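# Put blue foam block, or else the cardboard box, into the tote

## Task

Check the room's floor for a blue foam block. If one is there, carry it into the tote next to the door. If not, carry the cardboard box into that tote. The object placed must sit entirely inside the tote with nothing sticking out past its rim. The robot must stay upright and level; tipping or ending up leaning counts as failure.

## Robot and tools

ROBOT. TidyBot++: a wheeled base (0.54 m long, 0.50 m wide, 0.38 m tall) on four powered casters, with one seven-joint arm and a two-finger gripper. The shoulder sits 0.12 m ahead of the base centre, 0.68 m above the floor. Link lengths: upper arm 0.42 m, forearm 0.31 m, wrist-to-hand-point 0.31 m. At the start the arm is folded with the hand aimed down, poking up to 0.08 m beyond the base front. Cameras: base_camera (fixed on the base) and wrist_camera (fisheye, looks along the hand). A loose object may occasionally be nudged by something else.

FRAMES. Base frame: origin on the floor below the base centre, x ahead, y to the left, z up, metres. Odometry frame: the base frame as it was when the scene began. hand_pose is the midpoint between the finger pads in the base frame; its z axis runs out along the fingers and the fingers open along its y axis.

TOOL move. One action per call; all motions in it start together.
- base: object of relative offsets measured from where the base is when the command starts: translate_m (metres, forward positive, -2 to 2), strafe_m (metres, left positive, -2 to 2), rotate_rad (radians, counter-clockwise from above positive, -6.3 to 6.3). Translate and strafe together form one straight-line move.
- joints: absolute targets keyed by name, radians: joint_1_rad (unlimited; positive is clockwise from above, opposite to heading), joint_2_rad -2.249 to 2.249 (shoulder, 0 = upper arm vertical, positive leans forward), joint_3_rad (unlimited), joint_4_rad -2.579 to 2.579 (elbow, 0 = straight, negative bends forward when joint_3 is 3.14), joint_5_rad (unlimited), joint_6_rad -2.099 to 2.099 (wrist, negative bends hand forward), joint_7_rad (unlimited; at 1.57 with hand down the fingers open left/right), and gripper_pos 0 (open) to 1 (closed). Unlimited joints take the shorter way round, so send steps below half a turn. Done tolerances: ±0.039 for joints 1-4, ±0.095 for 5-7, ±0.03 gripper.
- target: one list of seven numbers [x, y, z, qw, qx, qy, qz], an absolute hand pose in the base frame (metres, then unit quaternion). With target, joints may only carry gripper_pos.
- speeds: caps for this action only: translate_m and strafe_m 0.05 to 0.5 m/s (give it under just one of them for a combined move), rotate_rad 0.1 to 1.57 rad/s.
- cameras: list of base_camera, wrist_camera, or all; [] gives none. blocking: true (default) waits until everything rests; false returns after about 0.5 s while motion continues, and a later move overrides only what it names.
A move with no action just reports state and images. Unknown keys make a call invalid; out-of-range values get it refused, and then the rest of that reply's move/wait/finished_scene calls are skipped, as they are after an uncommanded stop.

OTHER TOOLS. wait(seconds 0 to 10, cameras): lets time pass, returns early when motions finish. stop(cameras): brakes all running motions; braked ones report "stopped" and may keep pressing. zoom_image(camera, region [x0, y0, x1, y1] pixels, at most 504 by 504): enlarges part of that camera's latest image (base_camera 644x364, wrist_camera 644x476). finished_scene(scene: the current scene number): ends the scene irreversibly; the goal must hold without the robot.

RESULT LINES. pictures names the image order. move: "done" or the worst status. base_status, joint_status, hand_status: "moving", "done", "off_target" (rested away from target, may still push), "contact_stop", "time_out", "not_followed", "stopped", "torque_fault", "limit_stop_at_motor_heat". "joint command not followed" with "cause:" means a self-collision check withheld arm targets; "pose unreachable" means a target was withheld. hand_target is where the hand would be with every joint on target. base_odometry counts wheel turns (slip included), heading in rad. base_tilt in degrees, forward/right positive. motor_effort is percent of max torque, bracket = peak in last action. on_its_own lists uncommanded behaviour. earlier move reports a non-blocking move. ARM HIT, MOTOR HOT and OVER-TEMPERATURE FAULT are warnings.

HAND TARGETS. The solver picks joint angles near the folded posture; the hand may curve, overshoot, or wander up to 10 s before time_out if out of reach. After "done" it is usually within 3 cm; fix the residual by adding (wanted - hand_pose) to your last target. To hold still, resend hand_target, not hand_pose. Low forward-pointing poses close to the base often miss and can hit the base. A downward hand reaches at most about 0.94 m high, only near the base.

GRIPPER. Finger gap is roughly 85 x (1 - gripper_pos) mm. Closing to 1 squeezes at 100-150 N per finger; "done" at 1 means empty, "off_target" means something is held. Closed fingertips reach about 20 mm beyond the hand point.

ACCURACY AND LOAD. Friction or light contact can leave joints a little off; correct by sending last command + (wanted - read). Hand readings can be 1-2 cm off; trust images. A held load makes the arm sag; correct it the same way, and never command a loaded joint to its current reading. When a held object touches down, hand_pose stops dropping while commands keep descending.

CAUTIONS. Don't let the arm catch on anything above about 0.6 m while the base moves or turns, don't reach far out over nearby furniture from folded, and avoid swinging a stretched arm sideways: the robot can tip. The arm never avoids obstacles and keeps pushing; a blocked base pushes until time_out. Hard hits can trip a torque fault (arm frozen 10 s). Long holding or stretching heats motors. Avoid drops, releasing moving objects, slams, hard pushes, and excess force or twisting on the gripper, including gripping hard on an object still resting on something. The base accelerates up to 0.5 m/s2, and odometry drifts a few centimetres over many moves.

Each tool is called after "Request:" by a JSON object that holds its "method" and its "body".

## Session

Request:
{"method": "move", "body": {}}

Scene clock: 0.00 s.
base_odometry: x=+0.000 y=+0.000 heading=+0.000
base_tilt: forward=+0.8 right=-0.4
base_status: not commanded
joint_positions: joint_1_rad=+0.043 joint_2_rad=-0.340 joint_3_rad=+3.157 joint_4_rad=-2.512 joint_5_rad=-0.017 joint_6_rad=-0.865 joint_7_rad=+1.616 gripper_pos=+0.000
joint_status: not commanded
motor_effort: joint_1_rad=+0 joint_2_rad=-3 joint_3_rad=+2 joint_4_rad=+13 joint_5_rad=+1 joint_6_rad=+2 joint_7_rad=+0
hand_pose: x=+0.2705 y=-0.0029 z=+0.5910 quat_wxyz=(-0.007, +0.999, -0.012, +0.052) (m; base frame)
hand_target: x=+0.2706 y=-0.0029 z=+0.5911 quat_wxyz=(-0.007, +0.999, -0.012, +0.052) (m; base frame)
hand_status: not commanded
pictures: base_camera, wrist_camera
camera_calibration:
wrist_camera: T_world_to_cam=[[-0.0228556, -0.999351, -0.0278446, 0.0218415], [-0.990742, 0.0263691, -0.133169, 0.405849], [0.133817, 0.0245432, -0.990702, 0.684365], [0, 0, 0, 1]] pos_world=[0.311011, -0.00567105, 0.732657]

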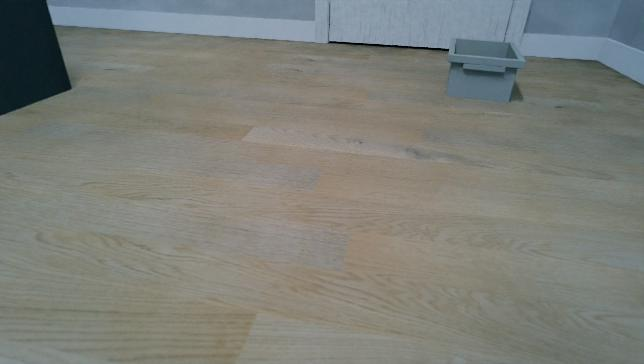

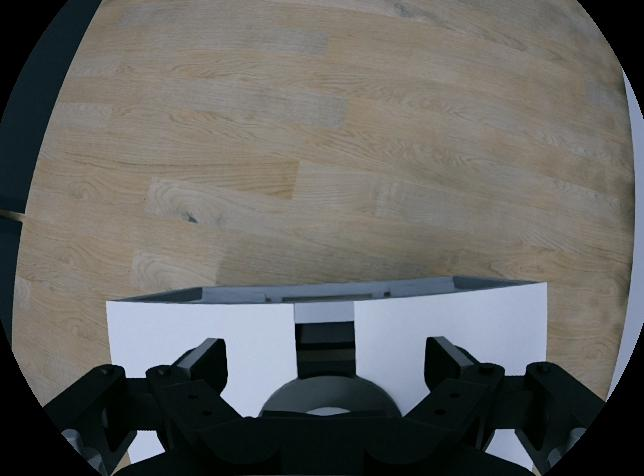

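Request:
{"method": "move", "body": {"joints": {"joint_6_rad":0.15}}}

Request:
{"method": "move", "body": {"base": {"rotate_rad":1.4}}}

Request:
{"method": "move", "body": {"base": {"rotate_rad":1.4}}}

Request:
{"method": "move", "body": {"base": {"rotate_rad":1.4}}}

Request:
{"method": "move", "body": {"base": {"rotate_rad":1.1}}}

Scene clock: 13.47 s.
move: done
base_odometry: x=+0.000 y=+0.000 heading=+0.000
base_tilt: forward=+0.8 right=-0.4
base_status: not commanded
joint_positions: joint_1_rad=+0.043 joint_2_rad=-0.340 joint_3_rad=+3.157 joint_4_rad=-2.512 joint_5_rad=-0.017 joint_6_rad=+0.092 joint_7_rad=+1.616 gripper_pos=+0.000
joint_status: all done
motor_effort: joint_1_rad=+1(1) joint_2_rad=-7(7) joint_3_rad=+1(2) joint_4_rad=+18(18) joint_5_rad=+1(1) joint_6_rad=+10(10) joint_7_rad=+0(1)
hand_pose: x=+0.5094 y=-0.0219 z=+0.7490 quat_wxyz=(+0.020, +0.862, -0.014, +0.506) (m; base frame)
hand_target: x=+0.5176 y=-0.0228 z=+0.7648 quat_wxyz=(+0.022, +0.847, -0.015, +0.530) (m; base frame)
hand_status: not commanded
pictures: base_camera, wrist_camera
camera_calibration:
wrist_camera: T_world_to_cam=[[-0.034425, -0.999334, 0.0120675, -0.0113165], [-0.462536, 0.00522739, -0.886585, 0.958855], [0.885932, -0.0361023, -0.462408, 0.0292537], [0, 0, 0, 1]] pos_world=[0.417198, -0.0152651, 0.86377]

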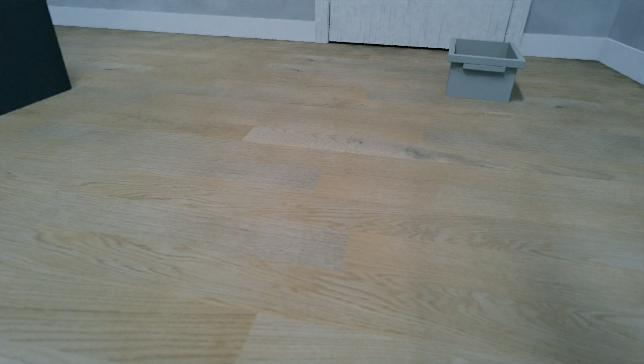

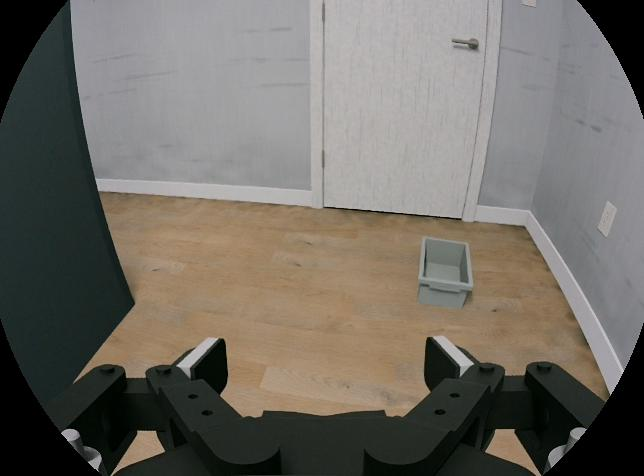

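Scene clock: 15.63 s.
move: done
base_odometry: x=+0.000 y=+0.000 heading=+1.400
base_tilt: forward=+0.8 right=-0.4
base_status: done
joint_positions: joint_1_rad=+0.043 joint_2_rad=-0.340 joint_3_rad=+3.156 joint_4_rad=-2.512 joint_5_rad=-0.017 joint_6_rad=+0.093 joint_7_rad=+1.616 gripper_pos=+0.000
joint_status: not commanded
motor_effort: joint_1_rad=+0(1) joint_2_rad=-6(8) joint_3_rad=+1(2) joint_4_rad=+18(18) joint_5_rad=+1(1) joint_6_rad=+9(10) joint_7_rad=+0(1)
hand_pose: x=+0.5097 y=-0.0219 z=+0.7495 quat_wxyz=(+0.020, +0.862, -0.014, +0.506) (m; base frame)
hand_target: x=+0.5176 y=-0.0228 z=+0.7648 quat_wxyz=(+0.022, +0.847, -0.015, +0.530) (m; base frame)
hand_status: not commanded
pictures: base_camera, wrist_camera
camera_calibration:
wrist_camera: T_world_to_cam=[[-0.034304, -0.999336, 0.0122688, -0.0114416], [-0.460917, 0.00492685, -0.88743, 0.959211], [0.88678, -0.0360973, -0.46078, 0.0275439], [0, 0, 0, 1]] pos_world=[0.417299, -0.0151657, 0.864065]

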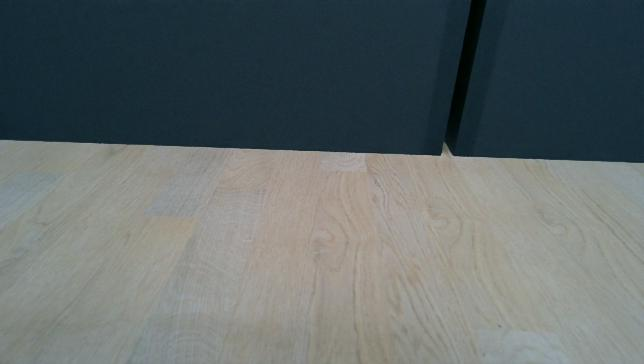

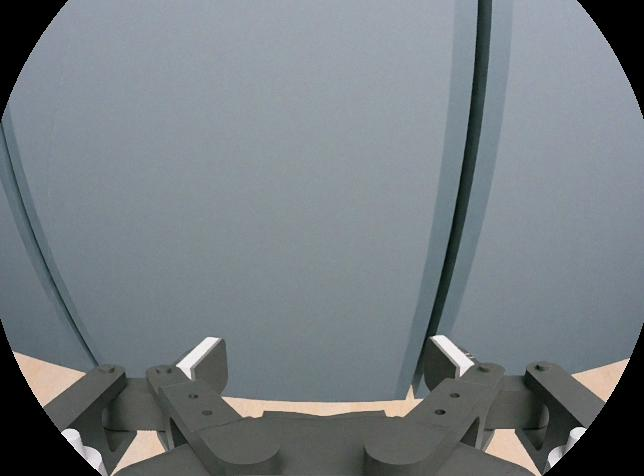

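Scene clock: 17.80 s.
move: done
base_odometry: x=+0.000 y=+0.000 heading=+2.799
base_tilt: forward=+0.8 right=-0.4
base_status: done
joint_positions: joint_1_rad=+0.043 joint_2_rad=-0.340 joint_3_rad=+3.156 joint_4_rad=-2.512 joint_5_rad=-0.017 joint_6_rad=+0.094 joint_7_rad=+1.616 gripper_pos=+0.000
joint_status: not commanded
motor_effort: joint_1_rad=+0(2) joint_2_rad=-7(8) joint_3_rad=+1(2) joint_4_rad=+18(18) joint_5_rad=+1(1) joint_6_rad=+9(10) joint_7_rad=+0(1)
hand_pose: x=+0.5097 y=-0.0219 z=+0.7496 quat_wxyz=(+0.020, +0.862, -0.014, +0.507) (m; base frame)
hand_target: x=+0.5176 y=-0.0228 z=+0.7648 quat_wxyz=(+0.022, +0.847, -0.015, +0.530) (m; base frame)
hand_status: not commanded
pictures: base_camera, wrist_camera
camera_calibration:
wrist_camera: T_world_to_cam=[[-0.0341748, -0.99934, 0.0122946, -0.0115195], [-0.460524, 0.0048284, -0.887634, 0.95931], [0.886989, -0.0359967, -0.460385, 0.0271622], [0, 0, 0, 1]] pos_world=[0.417299, -0.0151661, 0.864163]

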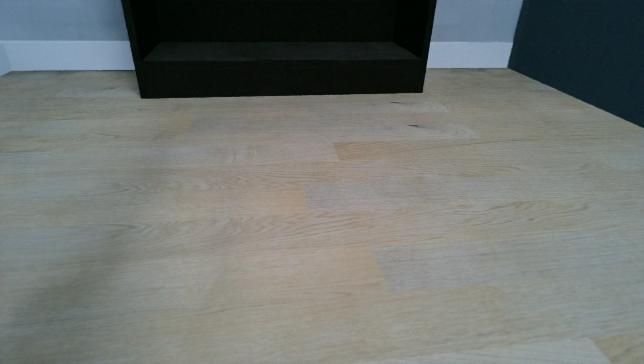

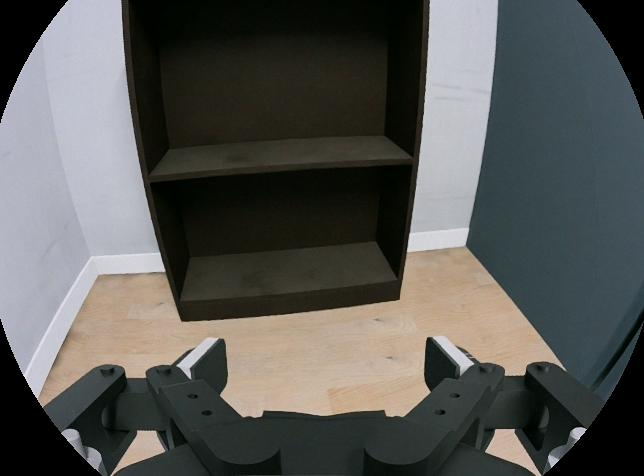

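Scene clock: 19.97 s.
move: done
base_odometry: x=+0.000 y=+0.000 heading=-2.084
base_tilt: forward=+0.9 right=-0.4
base_status: done
joint_positions: joint_1_rad=+0.043 joint_2_rad=-0.340 joint_3_rad=+3.156 joint_4_rad=-2.512 joint_5_rad=-0.017 joint_6_rad=+0.094 joint_7_rad=+1.616 gripper_pos=+0.000
joint_status: not commanded
motor_effort: joint_1_rad=+0(2) joint_2_rad=-7(8) joint_3_rad=+1(3) joint_4_rad=+18(18) joint_5_rad=+1(1) joint_6_rad=+9(10) joint_7_rad=+0(1)
hand_pose: x=+0.5098 y=-0.0218 z=+0.7496 quat_wxyz=(+0.020, +0.862, -0.014, +0.507) (m; base frame)
hand_target: x=+0.5176 y=-0.0228 z=+0.7648 quat_wxyz=(+0.022, +0.847, -0.015, +0.530) (m; base frame)
hand_status: not commanded
pictures: base_camera, wrist_camera
camera_calibration:
wrist_camera: T_world_to_cam=[[-0.0340398, -0.999344, 0.0123309, -0.0116077], [-0.460407, 0.00472922, -0.887695, 0.959312], [0.887055, -0.0358941, -0.460267, 0.027034], [0, 0, 0, 1]] pos_world=[0.417299, -0.0151665, 0.864163]

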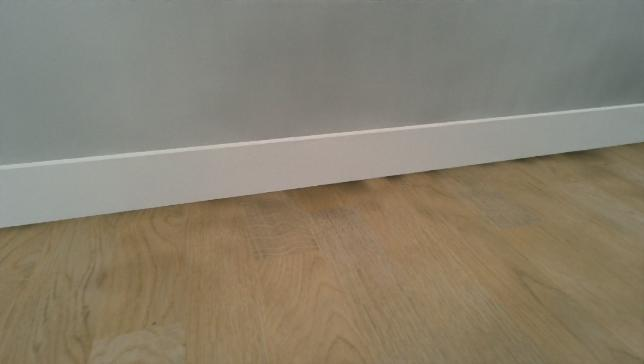

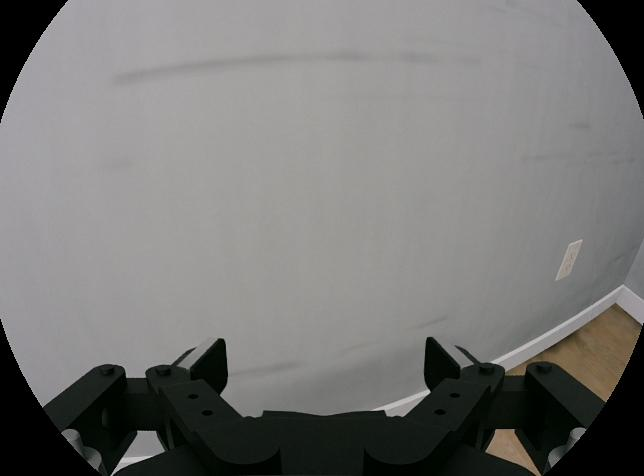

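Scene clock: 21.93 s.
move: done
base_odometry: x=+0.000 y=+0.000 heading=-0.985
base_tilt: forward=+0.8 right=-0.4
base_status: done
joint_positions: joint_1_rad=+0.043 joint_2_rad=-0.340 joint_3_rad=+3.156 joint_4_rad=-2.512 joint_5_rad=-0.017 joint_6_rad=+0.094 joint_7_rad=+1.616 gripper_pos=+0.000
joint_status: not commanded
motor_effort: joint_1_rad=+0(2) joint_2_rad=-7(8) joint_3_rad=+1(2) joint_4_rad=+18(18) joint_5_rad=+1(1) joint_6_rad=+9(10) joint_7_rad=+0(1)
hand_pose: x=+0.5098 y=-0.0218 z=+0.7496 quat_wxyz=(+0.020, +0.862, -0.014, +0.507) (m; base frame)
hand_target: x=+0.5176 y=-0.0228 z=+0.7648 quat_wxyz=(+0.022, +0.847, -0.015, +0.530) (m; base frame)
hand_status: not commanded
pictures: base_camera, wrist_camera
camera_calibration:
wrist_camera: T_world_to_cam=[[-0.0339075, -0.999348, 0.0123691, -0.0115965], [-0.460333, 0.00463125, -0.887734, 0.959313], [0.887099, -0.0357948, -0.46019, 0.0269546], [0, 0, 0, 1]] pos_world=[0.417299, -0.0150669, 0.864163]

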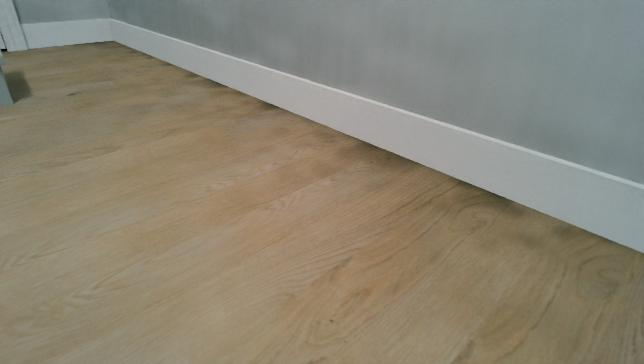

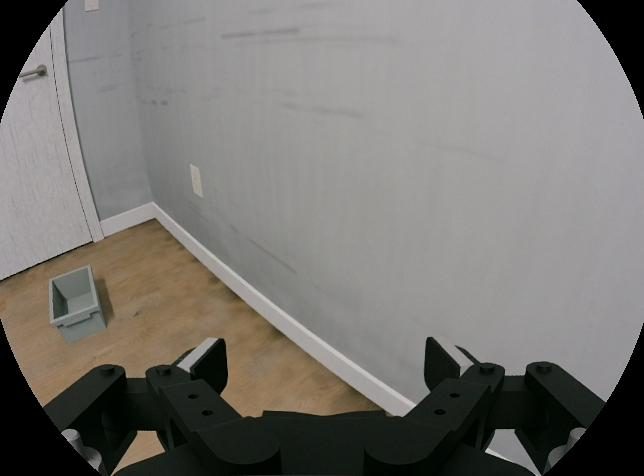

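Request:
{"method": "move", "body": {"base": {"rotate_rad":0.985}, "cameras": []}}

Request:
{"method": "move", "body": {"base": {"translate_m":1.2,"strafe_m":0.05}}}

Request:
{"method": "move", "body": {"base": {"rotate_rad":0.75}}}

Scene clock: 48.43 s.
move: done
base_odometry: x=+0.000 y=+0.000 heading=+0.000
base_tilt: forward=+0.8 right=-0.4
base_status: done
joint_positions: joint_1_rad=+0.043 joint_2_rad=-0.340 joint_3_rad=+3.156 joint_4_rad=-2.512 joint_5_rad=-0.017 joint_6_rad=+0.094 joint_7_rad=+1.616 gripper_pos=+0.000
joint_status: not commanded
motor_effort: joint_1_rad=+0(2) joint_2_rad=-7(8) joint_3_rad=+1(3) joint_4_rad=+18(18) joint_5_rad=+1(1) joint_6_rad=+9(10) joint_7_rad=+0(1)
hand_pose: x=+0.5098 y=-0.0217 z=+0.7496 quat_wxyz=(+0.020, +0.862, -0.014, +0.507) (m; base frame)
hand_target: x=+0.5176 y=-0.0228 z=+0.7648 quat_wxyz=(+0.022, +0.847, -0.015, +0.530) (m; base frame)
hand_status: not commanded
pictures: none
No camera images: "cameras" was empty.

Scene clock: 52.20 s.
move: done
base_odometry: x=+1.200 y=+0.050 heading=+0.000
base_tilt: forward=+0.9 right=-0.4
base_status: done
joint_positions: joint_1_rad=+0.043 joint_2_rad=-0.340 joint_3_rad=+3.156 joint_4_rad=-2.512 joint_5_rad=-0.017 joint_6_rad=+0.095 joint_7_rad=+1.616 gripper_pos=+0.000
joint_status: not commanded
motor_effort: joint_1_rad=+0(1) joint_2_rad=-7(9) joint_3_rad=+1(2) joint_4_rad=+18(19) joint_5_rad=+1(1) joint_6_rad=+9(10) joint_7_rad=+0(1)
hand_pose: x=+0.5099 y=-0.0217 z=+0.7501 quat_wxyz=(+0.020, +0.861, -0.014, +0.507) (m; base frame)
hand_target: x=+0.5176 y=-0.0228 z=+0.7648 quat_wxyz=(+0.022, +0.847, -0.015, +0.530) (m; base frame)
hand_status: not commanded
pictures: base_camera, wrist_camera
camera_calibration:
wrist_camera: T_world_to_cam=[[-0.0338817, -0.999349, 0.0124041, -0.0116425], [-0.458946, 0.00453237, -0.888453, 0.959705], [0.887818, -0.035795, -0.4588, 0.0256343], [0, 0, 0, 1]] pos_world=[0.417299, -0.0150671, 0.864558]

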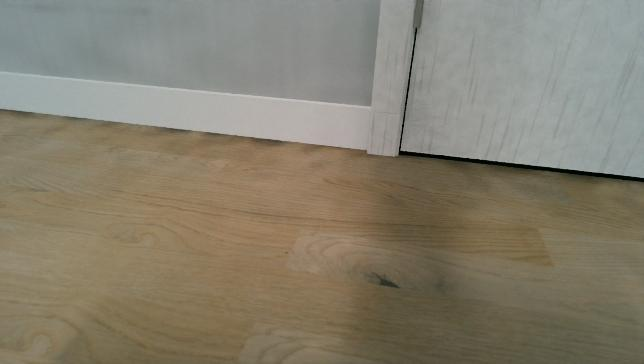

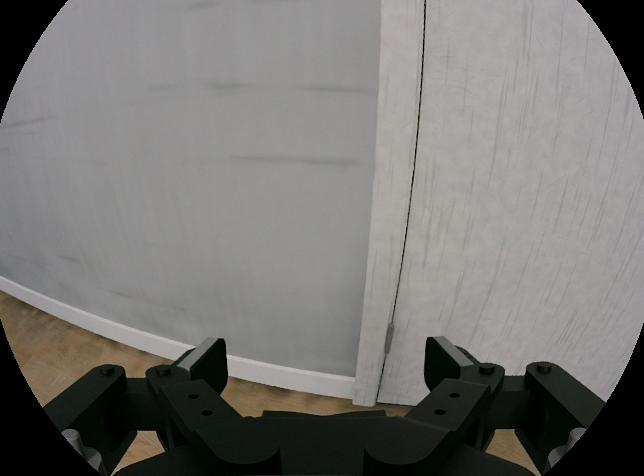

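Scene clock: 53.87 s.
move: done
base_odometry: x=+1.200 y=+0.050 heading=+0.750
base_tilt: forward=+0.8 right=-0.4
base_status: done
joint_positions: joint_1_rad=+0.043 joint_2_rad=-0.340 joint_3_rad=+3.156 joint_4_rad=-2.512 joint_5_rad=-0.017 joint_6_rad=+0.095 joint_7_rad=+1.616 gripper_pos=+0.000
joint_status: not commanded
motor_effort: joint_1_rad=+1(1) joint_2_rad=-7(7) joint_3_rad=+1(3) joint_4_rad=+18(18) joint_5_rad=+1(1) joint_6_rad=+9(9) joint_7_rad=+0(2)
hand_pose: x=+0.5099 y=-0.0217 z=+0.7501 quat_wxyz=(+0.020, +0.861, -0.014, +0.507) (m; base frame)
hand_target: x=+0.5176 y=-0.0228 z=+0.7648 quat_wxyz=(+0.022, +0.847, -0.015, +0.530) (m; base frame)
hand_status: not commanded
pictures: base_camera, wrist_camera
camera_calibration:
wrist_camera: T_world_to_cam=[[-0.0337435, -0.999353, 0.0124438, -0.011635], [-0.458908, 0.0044321, -0.888473, 0.959704], [0.887843, -0.0356908, -0.45876, 0.0255946], [0, 0, 0, 1]] pos_world=[0.417299, -0.0149675, 0.864558]

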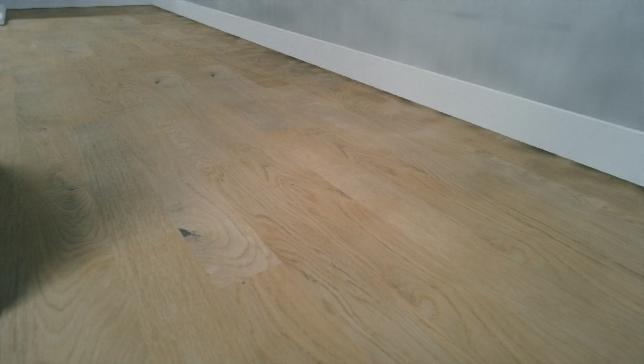

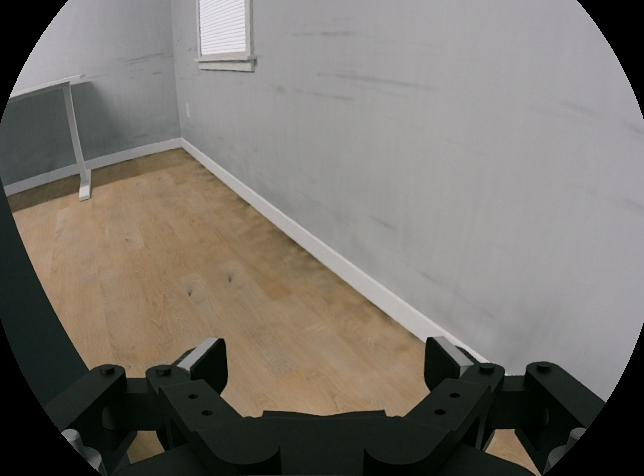

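Request:
{"method": "move", "body": {"base": {"translate_m":0.35,"strafe_m":-0.37}}}

Request:
{"method": "move", "body": {"base": {"rotate_rad":0.82}}}

Scene clock: 66.07 s.
move: done
base_odometry: x=+1.709 y=+0.018 heading=+0.750
base_tilt: forward=+0.8 right=-0.4
base_status: done
joint_positions: joint_1_rad=+0.043 joint_2_rad=-0.340 joint_3_rad=+3.156 joint_4_rad=-2.512 joint_5_rad=-0.017 joint_6_rad=+0.096 joint_7_rad=+1.616 gripper_pos=+0.000
joint_status: not commanded
motor_effort: joint_1_rad=+0(1) joint_2_rad=-7(9) joint_3_rad=+1(2) joint_4_rad=+18(19) joint_5_rad=+0(1) joint_6_rad=+9(10) joint_7_rad=-1(1)
hand_pose: x=+0.5100 y=-0.0217 z=+0.7503 quat_wxyz=(+0.020, +0.861, -0.014, +0.508) (m; base frame)
hand_target: x=+0.5176 y=-0.0228 z=+0.7648 quat_wxyz=(+0.022, +0.847, -0.015, +0.530) (m; base frame)
hand_status: not commanded
pictures: base_camera, wrist_camera
camera_calibration:
wrist_camera: T_world_to_cam=[[-0.0337937, -0.99935, 0.0125611, -0.0117167], [-0.458435, 0.00433178, -0.888717, 0.959804], [0.888085, -0.0357915, -0.458283, 0.0251239], [0, 0, 0, 1]] pos_world=[0.4173, -0.0149675, 0.864656]

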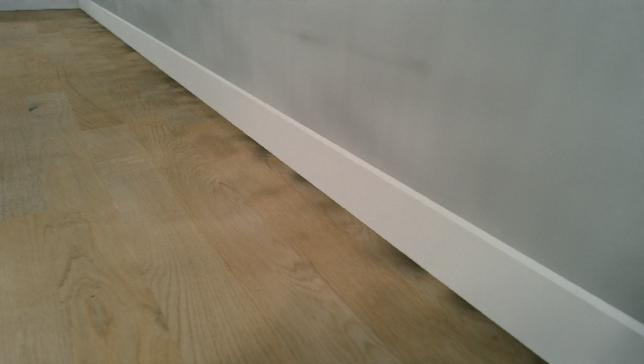

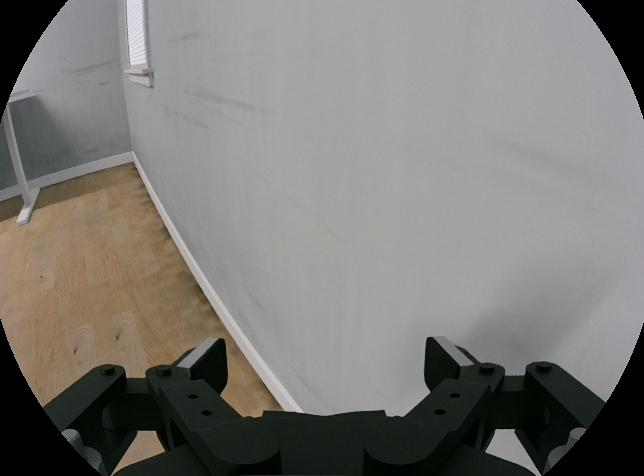

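Scene clock: 67.87 s.
move: done
base_odometry: x=+1.709 y=+0.018 heading=+1.570
base_tilt: forward=+0.8 right=-0.4
base_status: done
joint_positions: joint_1_rad=+0.043 joint_2_rad=-0.340 joint_3_rad=+3.156 joint_4_rad=-2.512 joint_5_rad=-0.017 joint_6_rad=+0.096 joint_7_rad=+1.616 gripper_pos=+0.000
joint_status: not commanded
motor_effort: joint_1_rad=+1(2) joint_2_rad=-7(7) joint_3_rad=+1(3) joint_4_rad=+18(18) joint_5_rad=+1(1) joint_6_rad=+9(9) joint_7_rad=+0(1)
hand_pose: x=+0.5100 y=-0.0216 z=+0.7503 quat_wxyz=(+0.020, +0.861, -0.014, +0.508) (m; base frame)
hand_target: x=+0.5176 y=-0.0228 z=+0.7648 quat_wxyz=(+0.022, +0.847, -0.015, +0.530) (m; base frame)
hand_status: not commanded
pictures: base_camera, wrist_camera
camera_calibration:
wrist_camera: T_world_to_cam=[[-0.0335218, -0.999358, 0.0126472, -0.0118056], [-0.458442, 0.00413074, -0.888715, 0.959801], [0.888092, -0.0355893, -0.458287, 0.0251311], [0, 0, 0, 1]] pos_world=[0.417299, -0.0148683, 0.864656]

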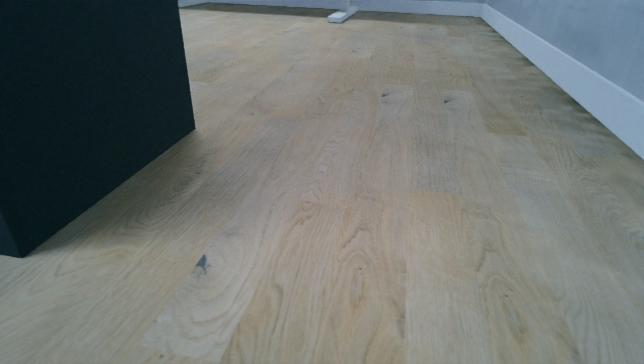

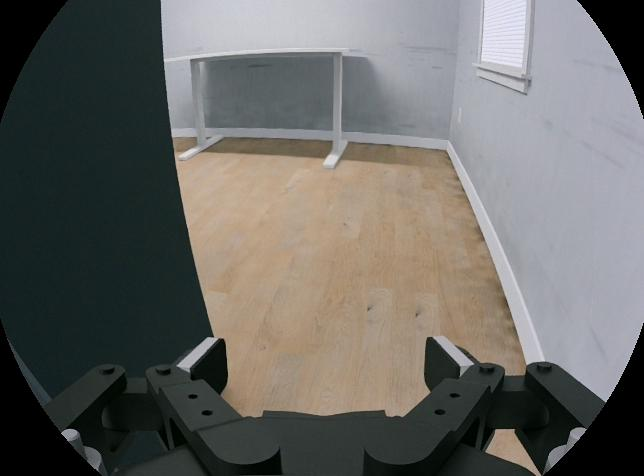

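Request:
{"method": "move", "body": {"base": {"rotate_rad":-0.26}}}

Request:
{"method": "move", "body": {"base": {"translate_m":1.25}}}

Request:
{"method": "move", "body": {"base": {"rotate_rad":0.8}}}

Request:
{"method": "move", "body": {"base": {"rotate_rad":0.8}}}

Scene clock: 86.93 s.
move: done
base_odometry: x=+1.709 y=+0.018 heading=+1.311
base_tilt: forward=+0.8 right=-0.4
base_status: done
joint_positions: joint_1_rad=+0.043 joint_2_rad=-0.340 joint_3_rad=+3.156 joint_4_rad=-2.512 joint_5_rad=-0.017 joint_6_rad=+0.096 joint_7_rad=+1.616 gripper_pos=+0.000
joint_status: not commanded
motor_effort: joint_1_rad=+0(1) joint_2_rad=-7(8) joint_3_rad=+1(2) joint_4_rad=+18(18) joint_5_rad=+0(1) joint_6_rad=+9(10) joint_7_rad=+0(1)
hand_pose: x=+0.5100 y=-0.0217 z=+0.7503 quat_wxyz=(+0.020, +0.861, -0.014, +0.508) (m; base frame)
hand_target: x=+0.5176 y=-0.0228 z=+0.7648 quat_wxyz=(+0.022, +0.847, -0.015, +0.530) (m; base frame)
hand_status: not commanded
pictures: base_camera, wrist_camera
camera_calibration:
wrist_camera: T_world_to_cam=[[-0.0337037, -0.999353, 0.0125176, -0.0117169], [-0.458435, 0.0043292, -0.888717, 0.959804], [0.888088, -0.0356916, -0.458285, 0.0251257], [0, 0, 0, 1]] pos_world=[0.417299, -0.0149677, 0.864656]

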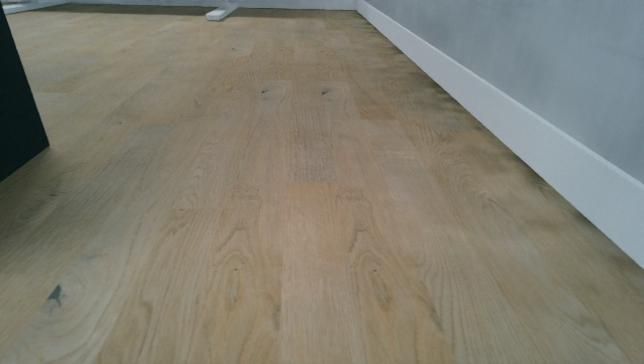

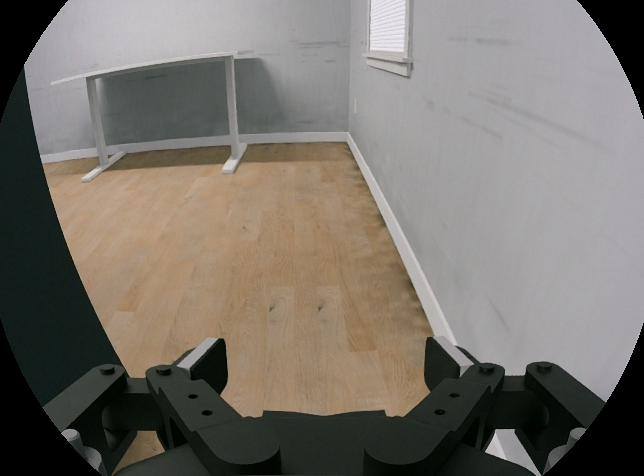

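Scene clock: 90.70 s.
move: done
base_odometry: x=+2.030 y=+1.226 heading=+1.312
base_tilt: forward=+0.8 right=-0.4
base_status: done
joint_positions: joint_1_rad=+0.043 joint_2_rad=-0.341 joint_3_rad=+3.156 joint_4_rad=-2.512 joint_5_rad=-0.017 joint_6_rad=+0.096 joint_7_rad=+1.616 gripper_pos=+0.000
joint_status: not commanded
motor_effort: joint_1_rad=+0(1) joint_2_rad=-7(9) joint_3_rad=+1(2) joint_4_rad=+18(19) joint_5_rad=+1(1) joint_6_rad=+9(10) joint_7_rad=+0(1)
hand_pose: x=+0.5101 y=-0.0217 z=+0.7506 quat_wxyz=(+0.020, +0.861, -0.014, +0.508) (m; base frame)
hand_target: x=+0.5176 y=-0.0228 z=+0.7648 quat_wxyz=(+0.022, +0.847, -0.015, +0.530) (m; base frame)
hand_status: not commanded
pictures: base_camera, wrist_camera
camera_calibration:
wrist_camera: T_world_to_cam=[[-0.0336691, -0.999354, 0.0125711, -0.0117836], [-0.457523, 0.00422906, -0.889188, 0.959958], [0.88856, -0.0356897, -0.45737, 0.0243163], [0, 0, 0, 1]] pos_world=[0.4172, -0.0149679, 0.864853]

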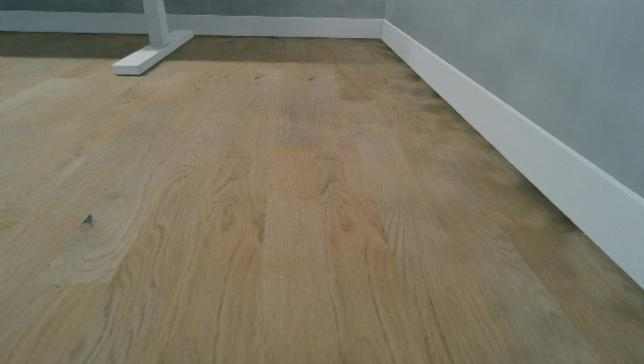

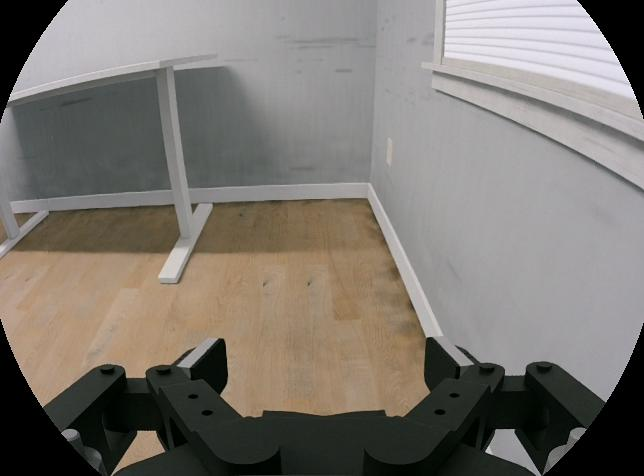

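Scene clock: 92.43 s.
move: done
base_odometry: x=+2.030 y=+1.226 heading=+2.111
base_tilt: forward=+0.8 right=-0.4
base_status: done
joint_positions: joint_1_rad=+0.043 joint_2_rad=-0.341 joint_3_rad=+3.156 joint_4_rad=-2.512 joint_5_rad=-0.017 joint_6_rad=+0.096 joint_7_rad=+1.616 gripper_pos=+0.000
joint_status: not commanded
motor_effort: joint_1_rad=+0(1) joint_2_rad=-7(8) joint_3_rad=+1(3) joint_4_rad=+18(18) joint_5_rad=+1(1) joint_6_rad=+9(10) joint_7_rad=+0(1)
hand_pose: x=+0.5101 y=-0.0216 z=+0.7506 quat_wxyz=(+0.020, +0.861, -0.014, +0.508) (m; base frame)
hand_target: x=+0.5176 y=-0.0228 z=+0.7648 quat_wxyz=(+0.022, +0.847, -0.015, +0.530) (m; base frame)
hand_status: not commanded
pictures: base_camera, wrist_camera
camera_calibration:
wrist_camera: T_world_to_cam=[[-0.033534, -0.999358, 0.0126126, -0.0118763], [-0.457527, 0.00413046, -0.889186, 0.959957], [0.888563, -0.0355886, -0.457372, 0.0243181], [0, 0, 0, 1]] pos_world=[0.4172, -0.0149683, 0.864853]

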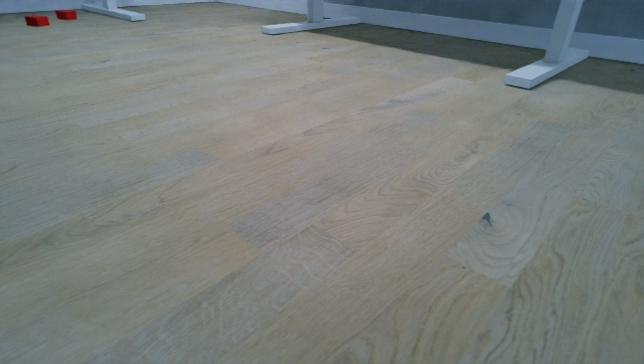

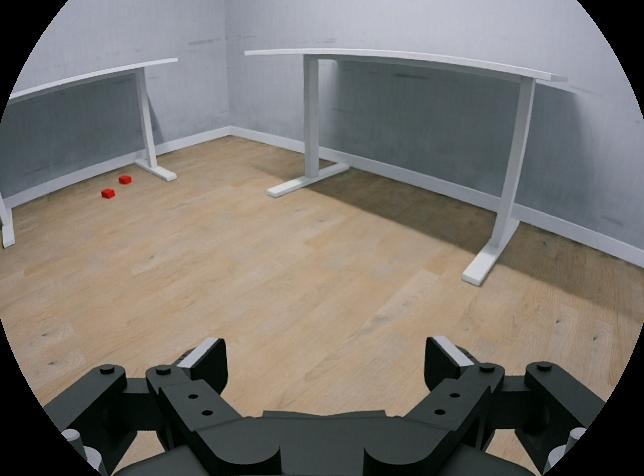

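Scene clock: 94.17 s.
move: done
base_odometry: x=+2.030 y=+1.226 heading=+2.911
base_tilt: forward=+0.8 right=-0.4
base_status: done
joint_positions: joint_1_rad=+0.043 joint_2_rad=-0.341 joint_3_rad=+3.156 joint_4_rad=-2.512 joint_5_rad=-0.017 joint_6_rad=+0.096 joint_7_rad=+1.616 gripper_pos=+0.000
joint_status: not commanded
motor_effort: joint_1_rad=+0(1) joint_2_rad=-7(8) joint_3_rad=+1(2) joint_4_rad=+18(18) joint_5_rad=+1(1) joint_6_rad=+8(9) joint_7_rad=-1(1)
hand_pose: x=+0.5101 y=-0.0216 z=+0.7506 quat_wxyz=(+0.020, +0.861, -0.014, +0.508) (m; base frame)
hand_target: x=+0.5176 y=-0.0228 z=+0.7648 quat_wxyz=(+0.022, +0.847, -0.015, +0.530) (m; base frame)
hand_status: not commanded
pictures: base_camera, wrist_camera
camera_calibration:
wrist_camera: T_world_to_cam=[[-0.033534, -0.999358, 0.0126126, -0.0117764], [-0.457527, 0.00413046, -0.889186, 0.959957], [0.888563, -0.0355886, -0.457372, 0.0243216], [0, 0, 0, 1]] pos_world=[0.4172, -0.0148683, 0.864853]

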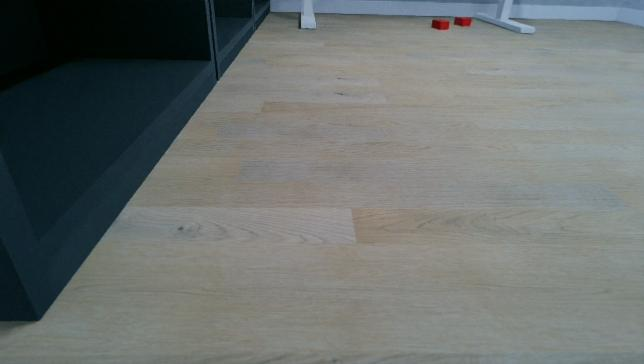

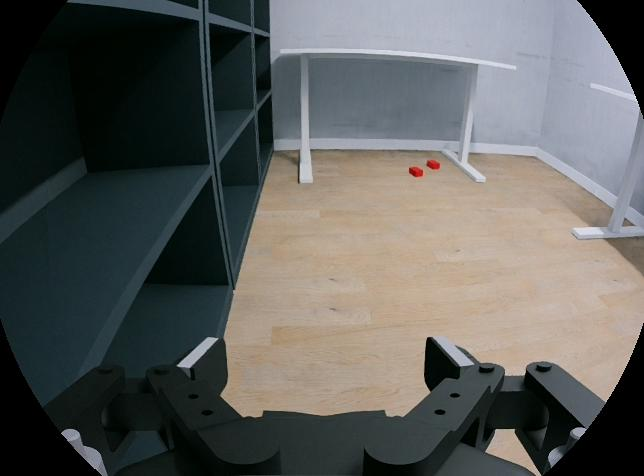

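Request:
{"method": "zoom_image", "body": {"camera": "base_camera", "region": [140, 0, 644, 120]}}

Request:
{"method": "move", "body": {"base": {"translate_m":1.6,"strafe_m":-0.2}}}

Request:
{"method": "move", "body": {"base": {"rotate_rad":1.2}}}

Request:
{"method": "move", "body": {"base": {"rotate_rad":-2.2}}}

Scaled by 1.000.

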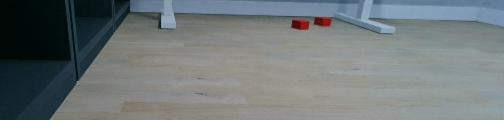

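Scene clock: 105.87 s.
move: done
base_odometry: x=+0.518 y=+1.787 heading=+2.912
base_tilt: forward=+0.8 right=-0.4
base_status: done
joint_positions: joint_1_rad=+0.043 joint_2_rad=-0.341 joint_3_rad=+3.156 joint_4_rad=-2.512 joint_5_rad=-0.017 joint_6_rad=+0.097 joint_7_rad=+1.616 gripper_pos=+0.000
joint_status: not commanded
motor_effort: joint_1_rad=+0(1) joint_2_rad=-7(9) joint_3_rad=+1(2) joint_4_rad=+18(19) joint_5_rad=+1(1) joint_6_rad=+8(10) joint_7_rad=-1(1)
hand_pose: x=+0.5101 y=-0.0216 z=+0.7508 quat_wxyz=(+0.020, +0.861, -0.014, +0.508) (m; base frame)
hand_target: x=+0.5176 y=-0.0228 z=+0.7648 quat_wxyz=(+0.022, +0.847, -0.015, +0.530) (m; base frame)
hand_status: not commanded
pictures: base_camera, wrist_camera
camera_calibration:
wrist_camera: T_world_to_cam=[[-0.0335462, -0.999358, 0.012587, -0.0117517], [-0.456851, 0.00413173, -0.889534, 0.960151], [0.88891, -0.0355908, -0.456697, 0.023683], [0, 0, 0, 1]] pos_world=[0.4172, -0.0148683, 0.865051]

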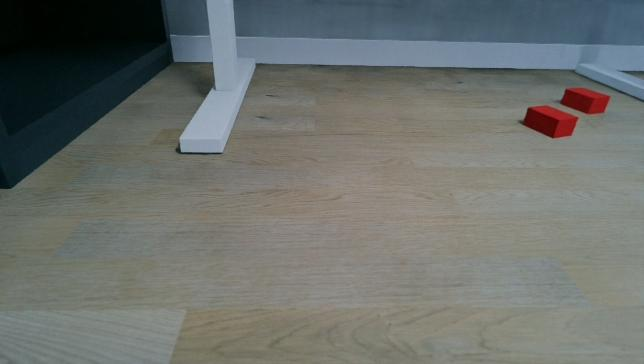

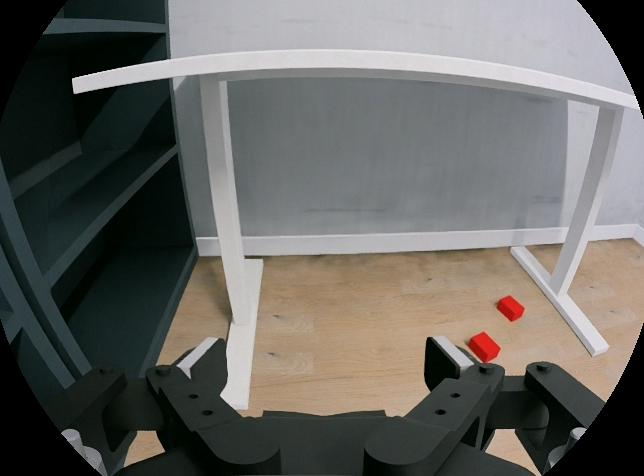

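Scene clock: 107.90 s.
move: done
base_odometry: x=+0.518 y=+1.787 heading=-2.172
base_tilt: forward=+0.8 right=-0.4
base_status: done
joint_positions: joint_1_rad=+0.043 joint_2_rad=-0.341 joint_3_rad=+3.155 joint_4_rad=-2.512 joint_5_rad=-0.017 joint_6_rad=+0.097 joint_7_rad=+1.616 gripper_pos=+0.000
joint_status: not commanded
motor_effort: joint_1_rad=+0(2) joint_2_rad=-7(8) joint_3_rad=+1(3) joint_4_rad=+18(18) joint_5_rad=+1(1) joint_6_rad=+9(9) joint_7_rad=-1(1)
hand_pose: x=+0.5101 y=-0.0216 z=+0.7508 quat_wxyz=(+0.020, +0.861, -0.014, +0.508) (m; base frame)
hand_target: x=+0.5176 y=-0.0228 z=+0.7648 quat_wxyz=(+0.022, +0.847, -0.015, +0.530) (m; base frame)
hand_status: not commanded
pictures: base_camera, wrist_camera
camera_calibration:
wrist_camera: T_world_to_cam=[[-0.0334995, -0.999358, 0.0126753, -0.0118477], [-0.456855, 0.00403188, -0.889532, 0.96015], [0.88891, -0.0355896, -0.456697, 0.023683], [0, 0, 0, 1]] pos_world=[0.4172, -0.0148685, 0.865051]

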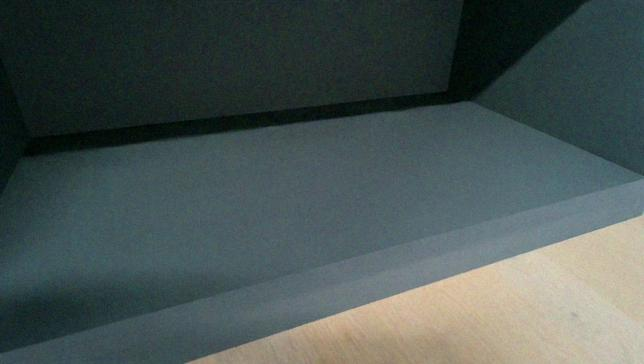

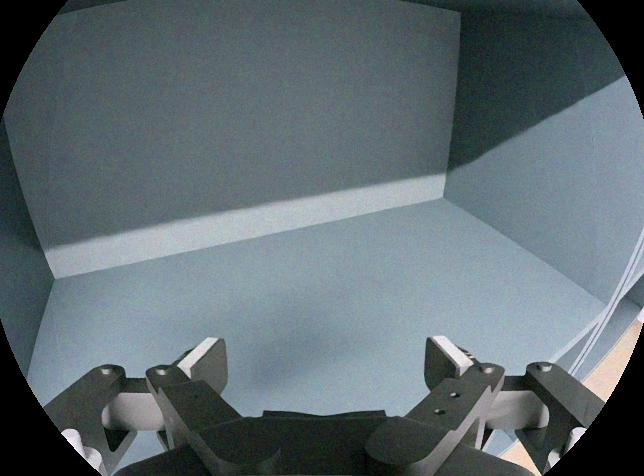

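Scene clock: 110.70 s.
move: done
base_odometry: x=+0.518 y=+1.787 heading=+1.912
base_tilt: forward=+0.8 right=-0.4
base_status: done
joint_positions: joint_1_rad=+0.043 joint_2_rad=-0.341 joint_3_rad=+3.155 joint_4_rad=-2.512 joint_5_rad=-0.017 joint_6_rad=+0.097 joint_7_rad=+1.616 gripper_pos=+0.000
joint_status: not commanded
motor_effort: joint_1_rad=+0(2) joint_2_rad=-7(8) joint_3_rad=+1(2) joint_4_rad=+18(18) joint_5_rad=+1(1) joint_6_rad=+9(10) joint_7_rad=+0(1)
hand_pose: x=+0.5101 y=-0.0215 z=+0.7508 quat_wxyz=(+0.020, +0.861, -0.014, +0.508) (m; base frame)
hand_target: x=+0.5176 y=-0.0228 z=+0.7648 quat_wxyz=(+0.022, +0.847, -0.015, +0.530) (m; base frame)
hand_status: not commanded
pictures: base_camera, wrist_camera
camera_calibration:
wrist_camera: T_world_to_cam=[[-0.0332265, -0.999366, 0.0127569, -0.0119333], [-0.45682, 0.00383303, -0.889551, 0.960148], [0.888938, -0.0353843, -0.456658, 0.0236452], [0, 0, 0, 1]] pos_world=[0.4172, -0.0147693, 0.86505]

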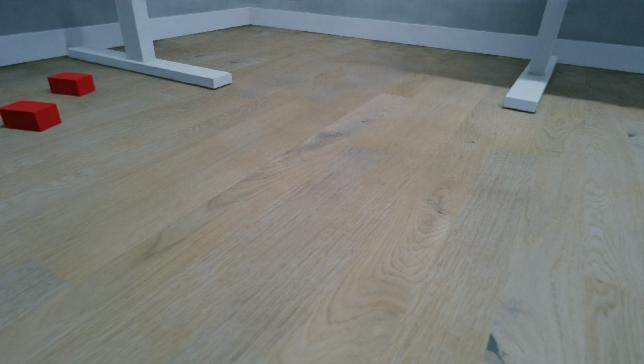

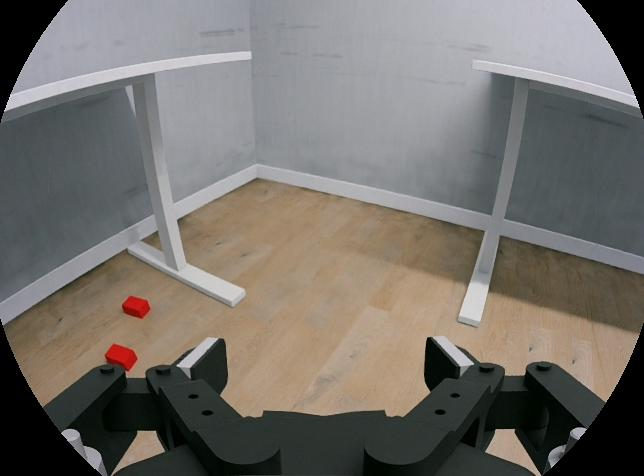

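Request:
{"method": "move", "body": {"base": {"translate_m":0.5,"strafe_m":-0.5}, "joints": {"joint_6_rad":0.5}}}

Request:
{"method": "move", "body": {"base": {"rotate_rad":2.54}}}

Request:
{"method": "move", "body": {"base": {"rotate_rad":0.8}}}

Scene clock: 127.90 s.
move: done
base_odometry: x=+0.822 y=+2.425 heading=+1.911
base_tilt: forward=+0.8 right=-0.4
base_status: done
joint_positions: joint_1_rad=+0.043 joint_2_rad=-0.342 joint_3_rad=+3.155 joint_4_rad=-2.511 joint_5_rad=-0.017 joint_6_rad=+0.445 joint_7_rad=+1.616 gripper_pos=+0.000
joint_status: all done
motor_effort: joint_1_rad=+1(1) joint_2_rad=-7(10) joint_3_rad=+1(2) joint_4_rad=+18(20) joint_5_rad=+1(1) joint_6_rad=+10(11) joint_7_rad=+0(1)
hand_pose: x=+0.5446 y=-0.0257 z=+0.8536 quat_wxyz=(+0.029, +0.759, -0.014, +0.650) (m; base frame)
hand_target: x=+0.5470 y=-0.0268 z=+0.8690 quat_wxyz=(+0.030, +0.742, -0.015, +0.670) (m; base frame)
hand_status: not commanded
pictures: base_camera, wrist_camera
camera_calibration:
wrist_camera: T_world_to_cam=[[-0.0459682, -0.998702, 0.0219294, -0.0171987], [-0.1252, -0.0160196, -0.992002, 0.97364], [0.991066, -0.0483461, -0.124301, -0.299848], [0, 0, 0, 1]] pos_world=[0.418278, -0.0160755, 0.928959]

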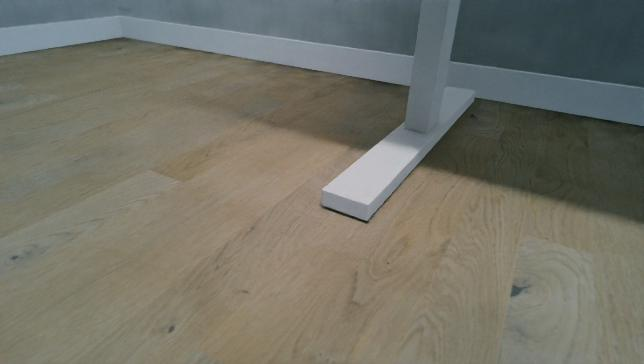

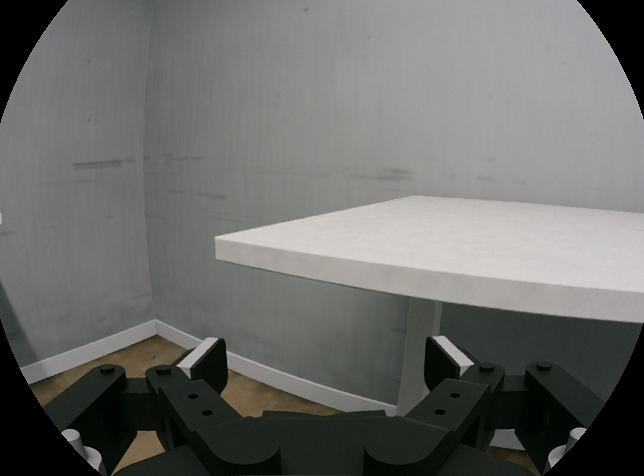

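Scene clock: 130.87 s.
move: done
base_odometry: x=+0.822 y=+2.425 heading=-1.832
base_tilt: forward=+0.8 right=-0.4
base_status: done
joint_positions: joint_1_rad=+0.043 joint_2_rad=-0.342 joint_3_rad=+3.156 joint_4_rad=-2.511 joint_5_rad=-0.017 joint_6_rad=+0.445 joint_7_rad=+1.616 gripper_pos=+0.000
joint_status: not commanded
motor_effort: joint_1_rad=+1(1) joint_2_rad=-7(9) joint_3_rad=+1(3) joint_4_rad=+18(19) joint_5_rad=+1(1) joint_6_rad=+10(11) joint_7_rad=+0(2)
hand_pose: x=+0.5445 y=-0.0258 z=+0.8536 quat_wxyz=(+0.029, +0.759, -0.014, +0.650) (m; base frame)
hand_target: x=+0.5470 y=-0.0268 z=+0.8690 quat_wxyz=(+0.030, +0.742, -0.015, +0.670) (m; base frame)
hand_status: not commanded
pictures: base_camera, wrist_camera
camera_calibration:
wrist_camera: T_world_to_cam=[[-0.0461795, -0.998694, 0.0218577, -0.0171428], [-0.125198, -0.0159221, -0.992004, 0.973642], [0.991056, -0.0485468, -0.1243, -0.299854], [0, 0, 0, 1]] pos_world=[0.418279, -0.0161749, 0.928959]

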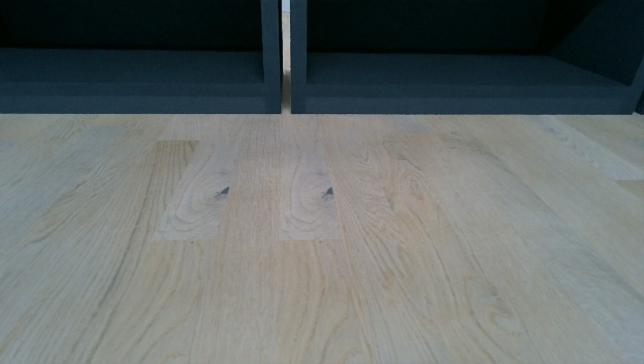

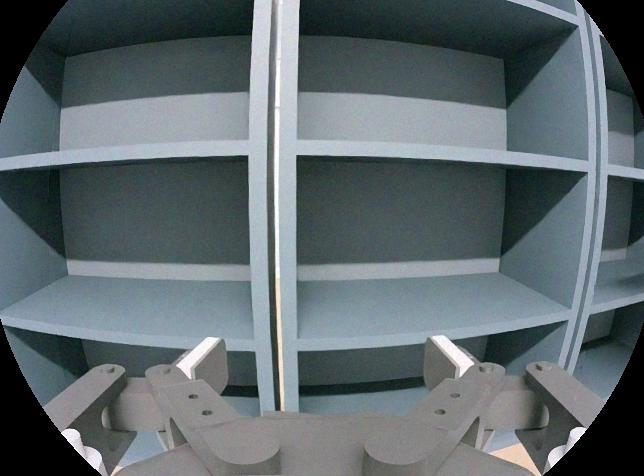

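Scene clock: 132.60 s.
move: done
base_odometry: x=+0.822 y=+2.425 heading=-1.033
base_tilt: forward=+0.8 right=-0.4
base_status: done
joint_positions: joint_1_rad=+0.043 joint_2_rad=-0.342 joint_3_rad=+3.155 joint_4_rad=-2.511 joint_5_rad=-0.017 joint_6_rad=+0.445 joint_7_rad=+1.616 gripper_pos=+0.000
joint_status: not commanded
motor_effort: joint_1_rad=+1(2) joint_2_rad=-7(8) joint_3_rad=+1(3) joint_4_rad=+18(19) joint_5_rad=+1(1) joint_6_rad=+10(11) joint_7_rad=-1(1)
hand_pose: x=+0.5446 y=-0.0257 z=+0.8536 quat_wxyz=(+0.029, +0.759, -0.014, +0.650) (m; base frame)
hand_target: x=+0.5470 y=-0.0268 z=+0.8690 quat_wxyz=(+0.030, +0.742, -0.015, +0.670) (m; base frame)
hand_status: not commanded
pictures: base_camera, wrist_camera
camera_calibration:
wrist_camera: T_world_to_cam=[[-0.0460807, -0.998699, 0.0218441, -0.0171718], [-0.125197, -0.015921, -0.992004, 0.973641], [0.991061, -0.048447, -0.1243, -0.299853], [0, 0, 0, 1]] pos_world=[0.418278, -0.0161751, 0.928959]

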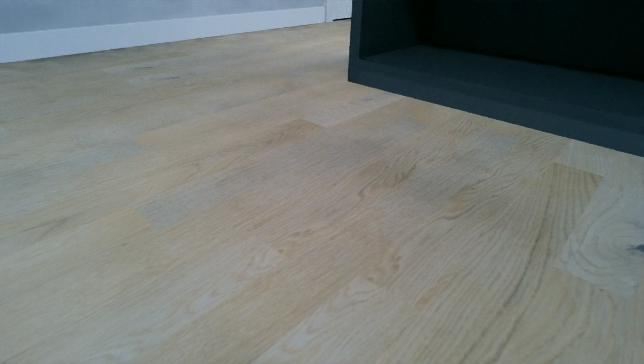

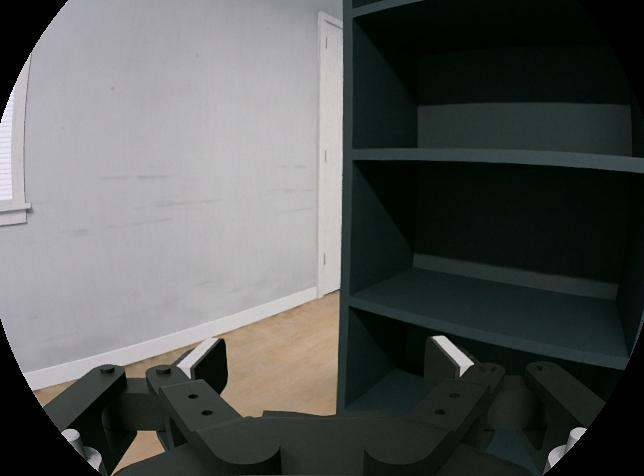

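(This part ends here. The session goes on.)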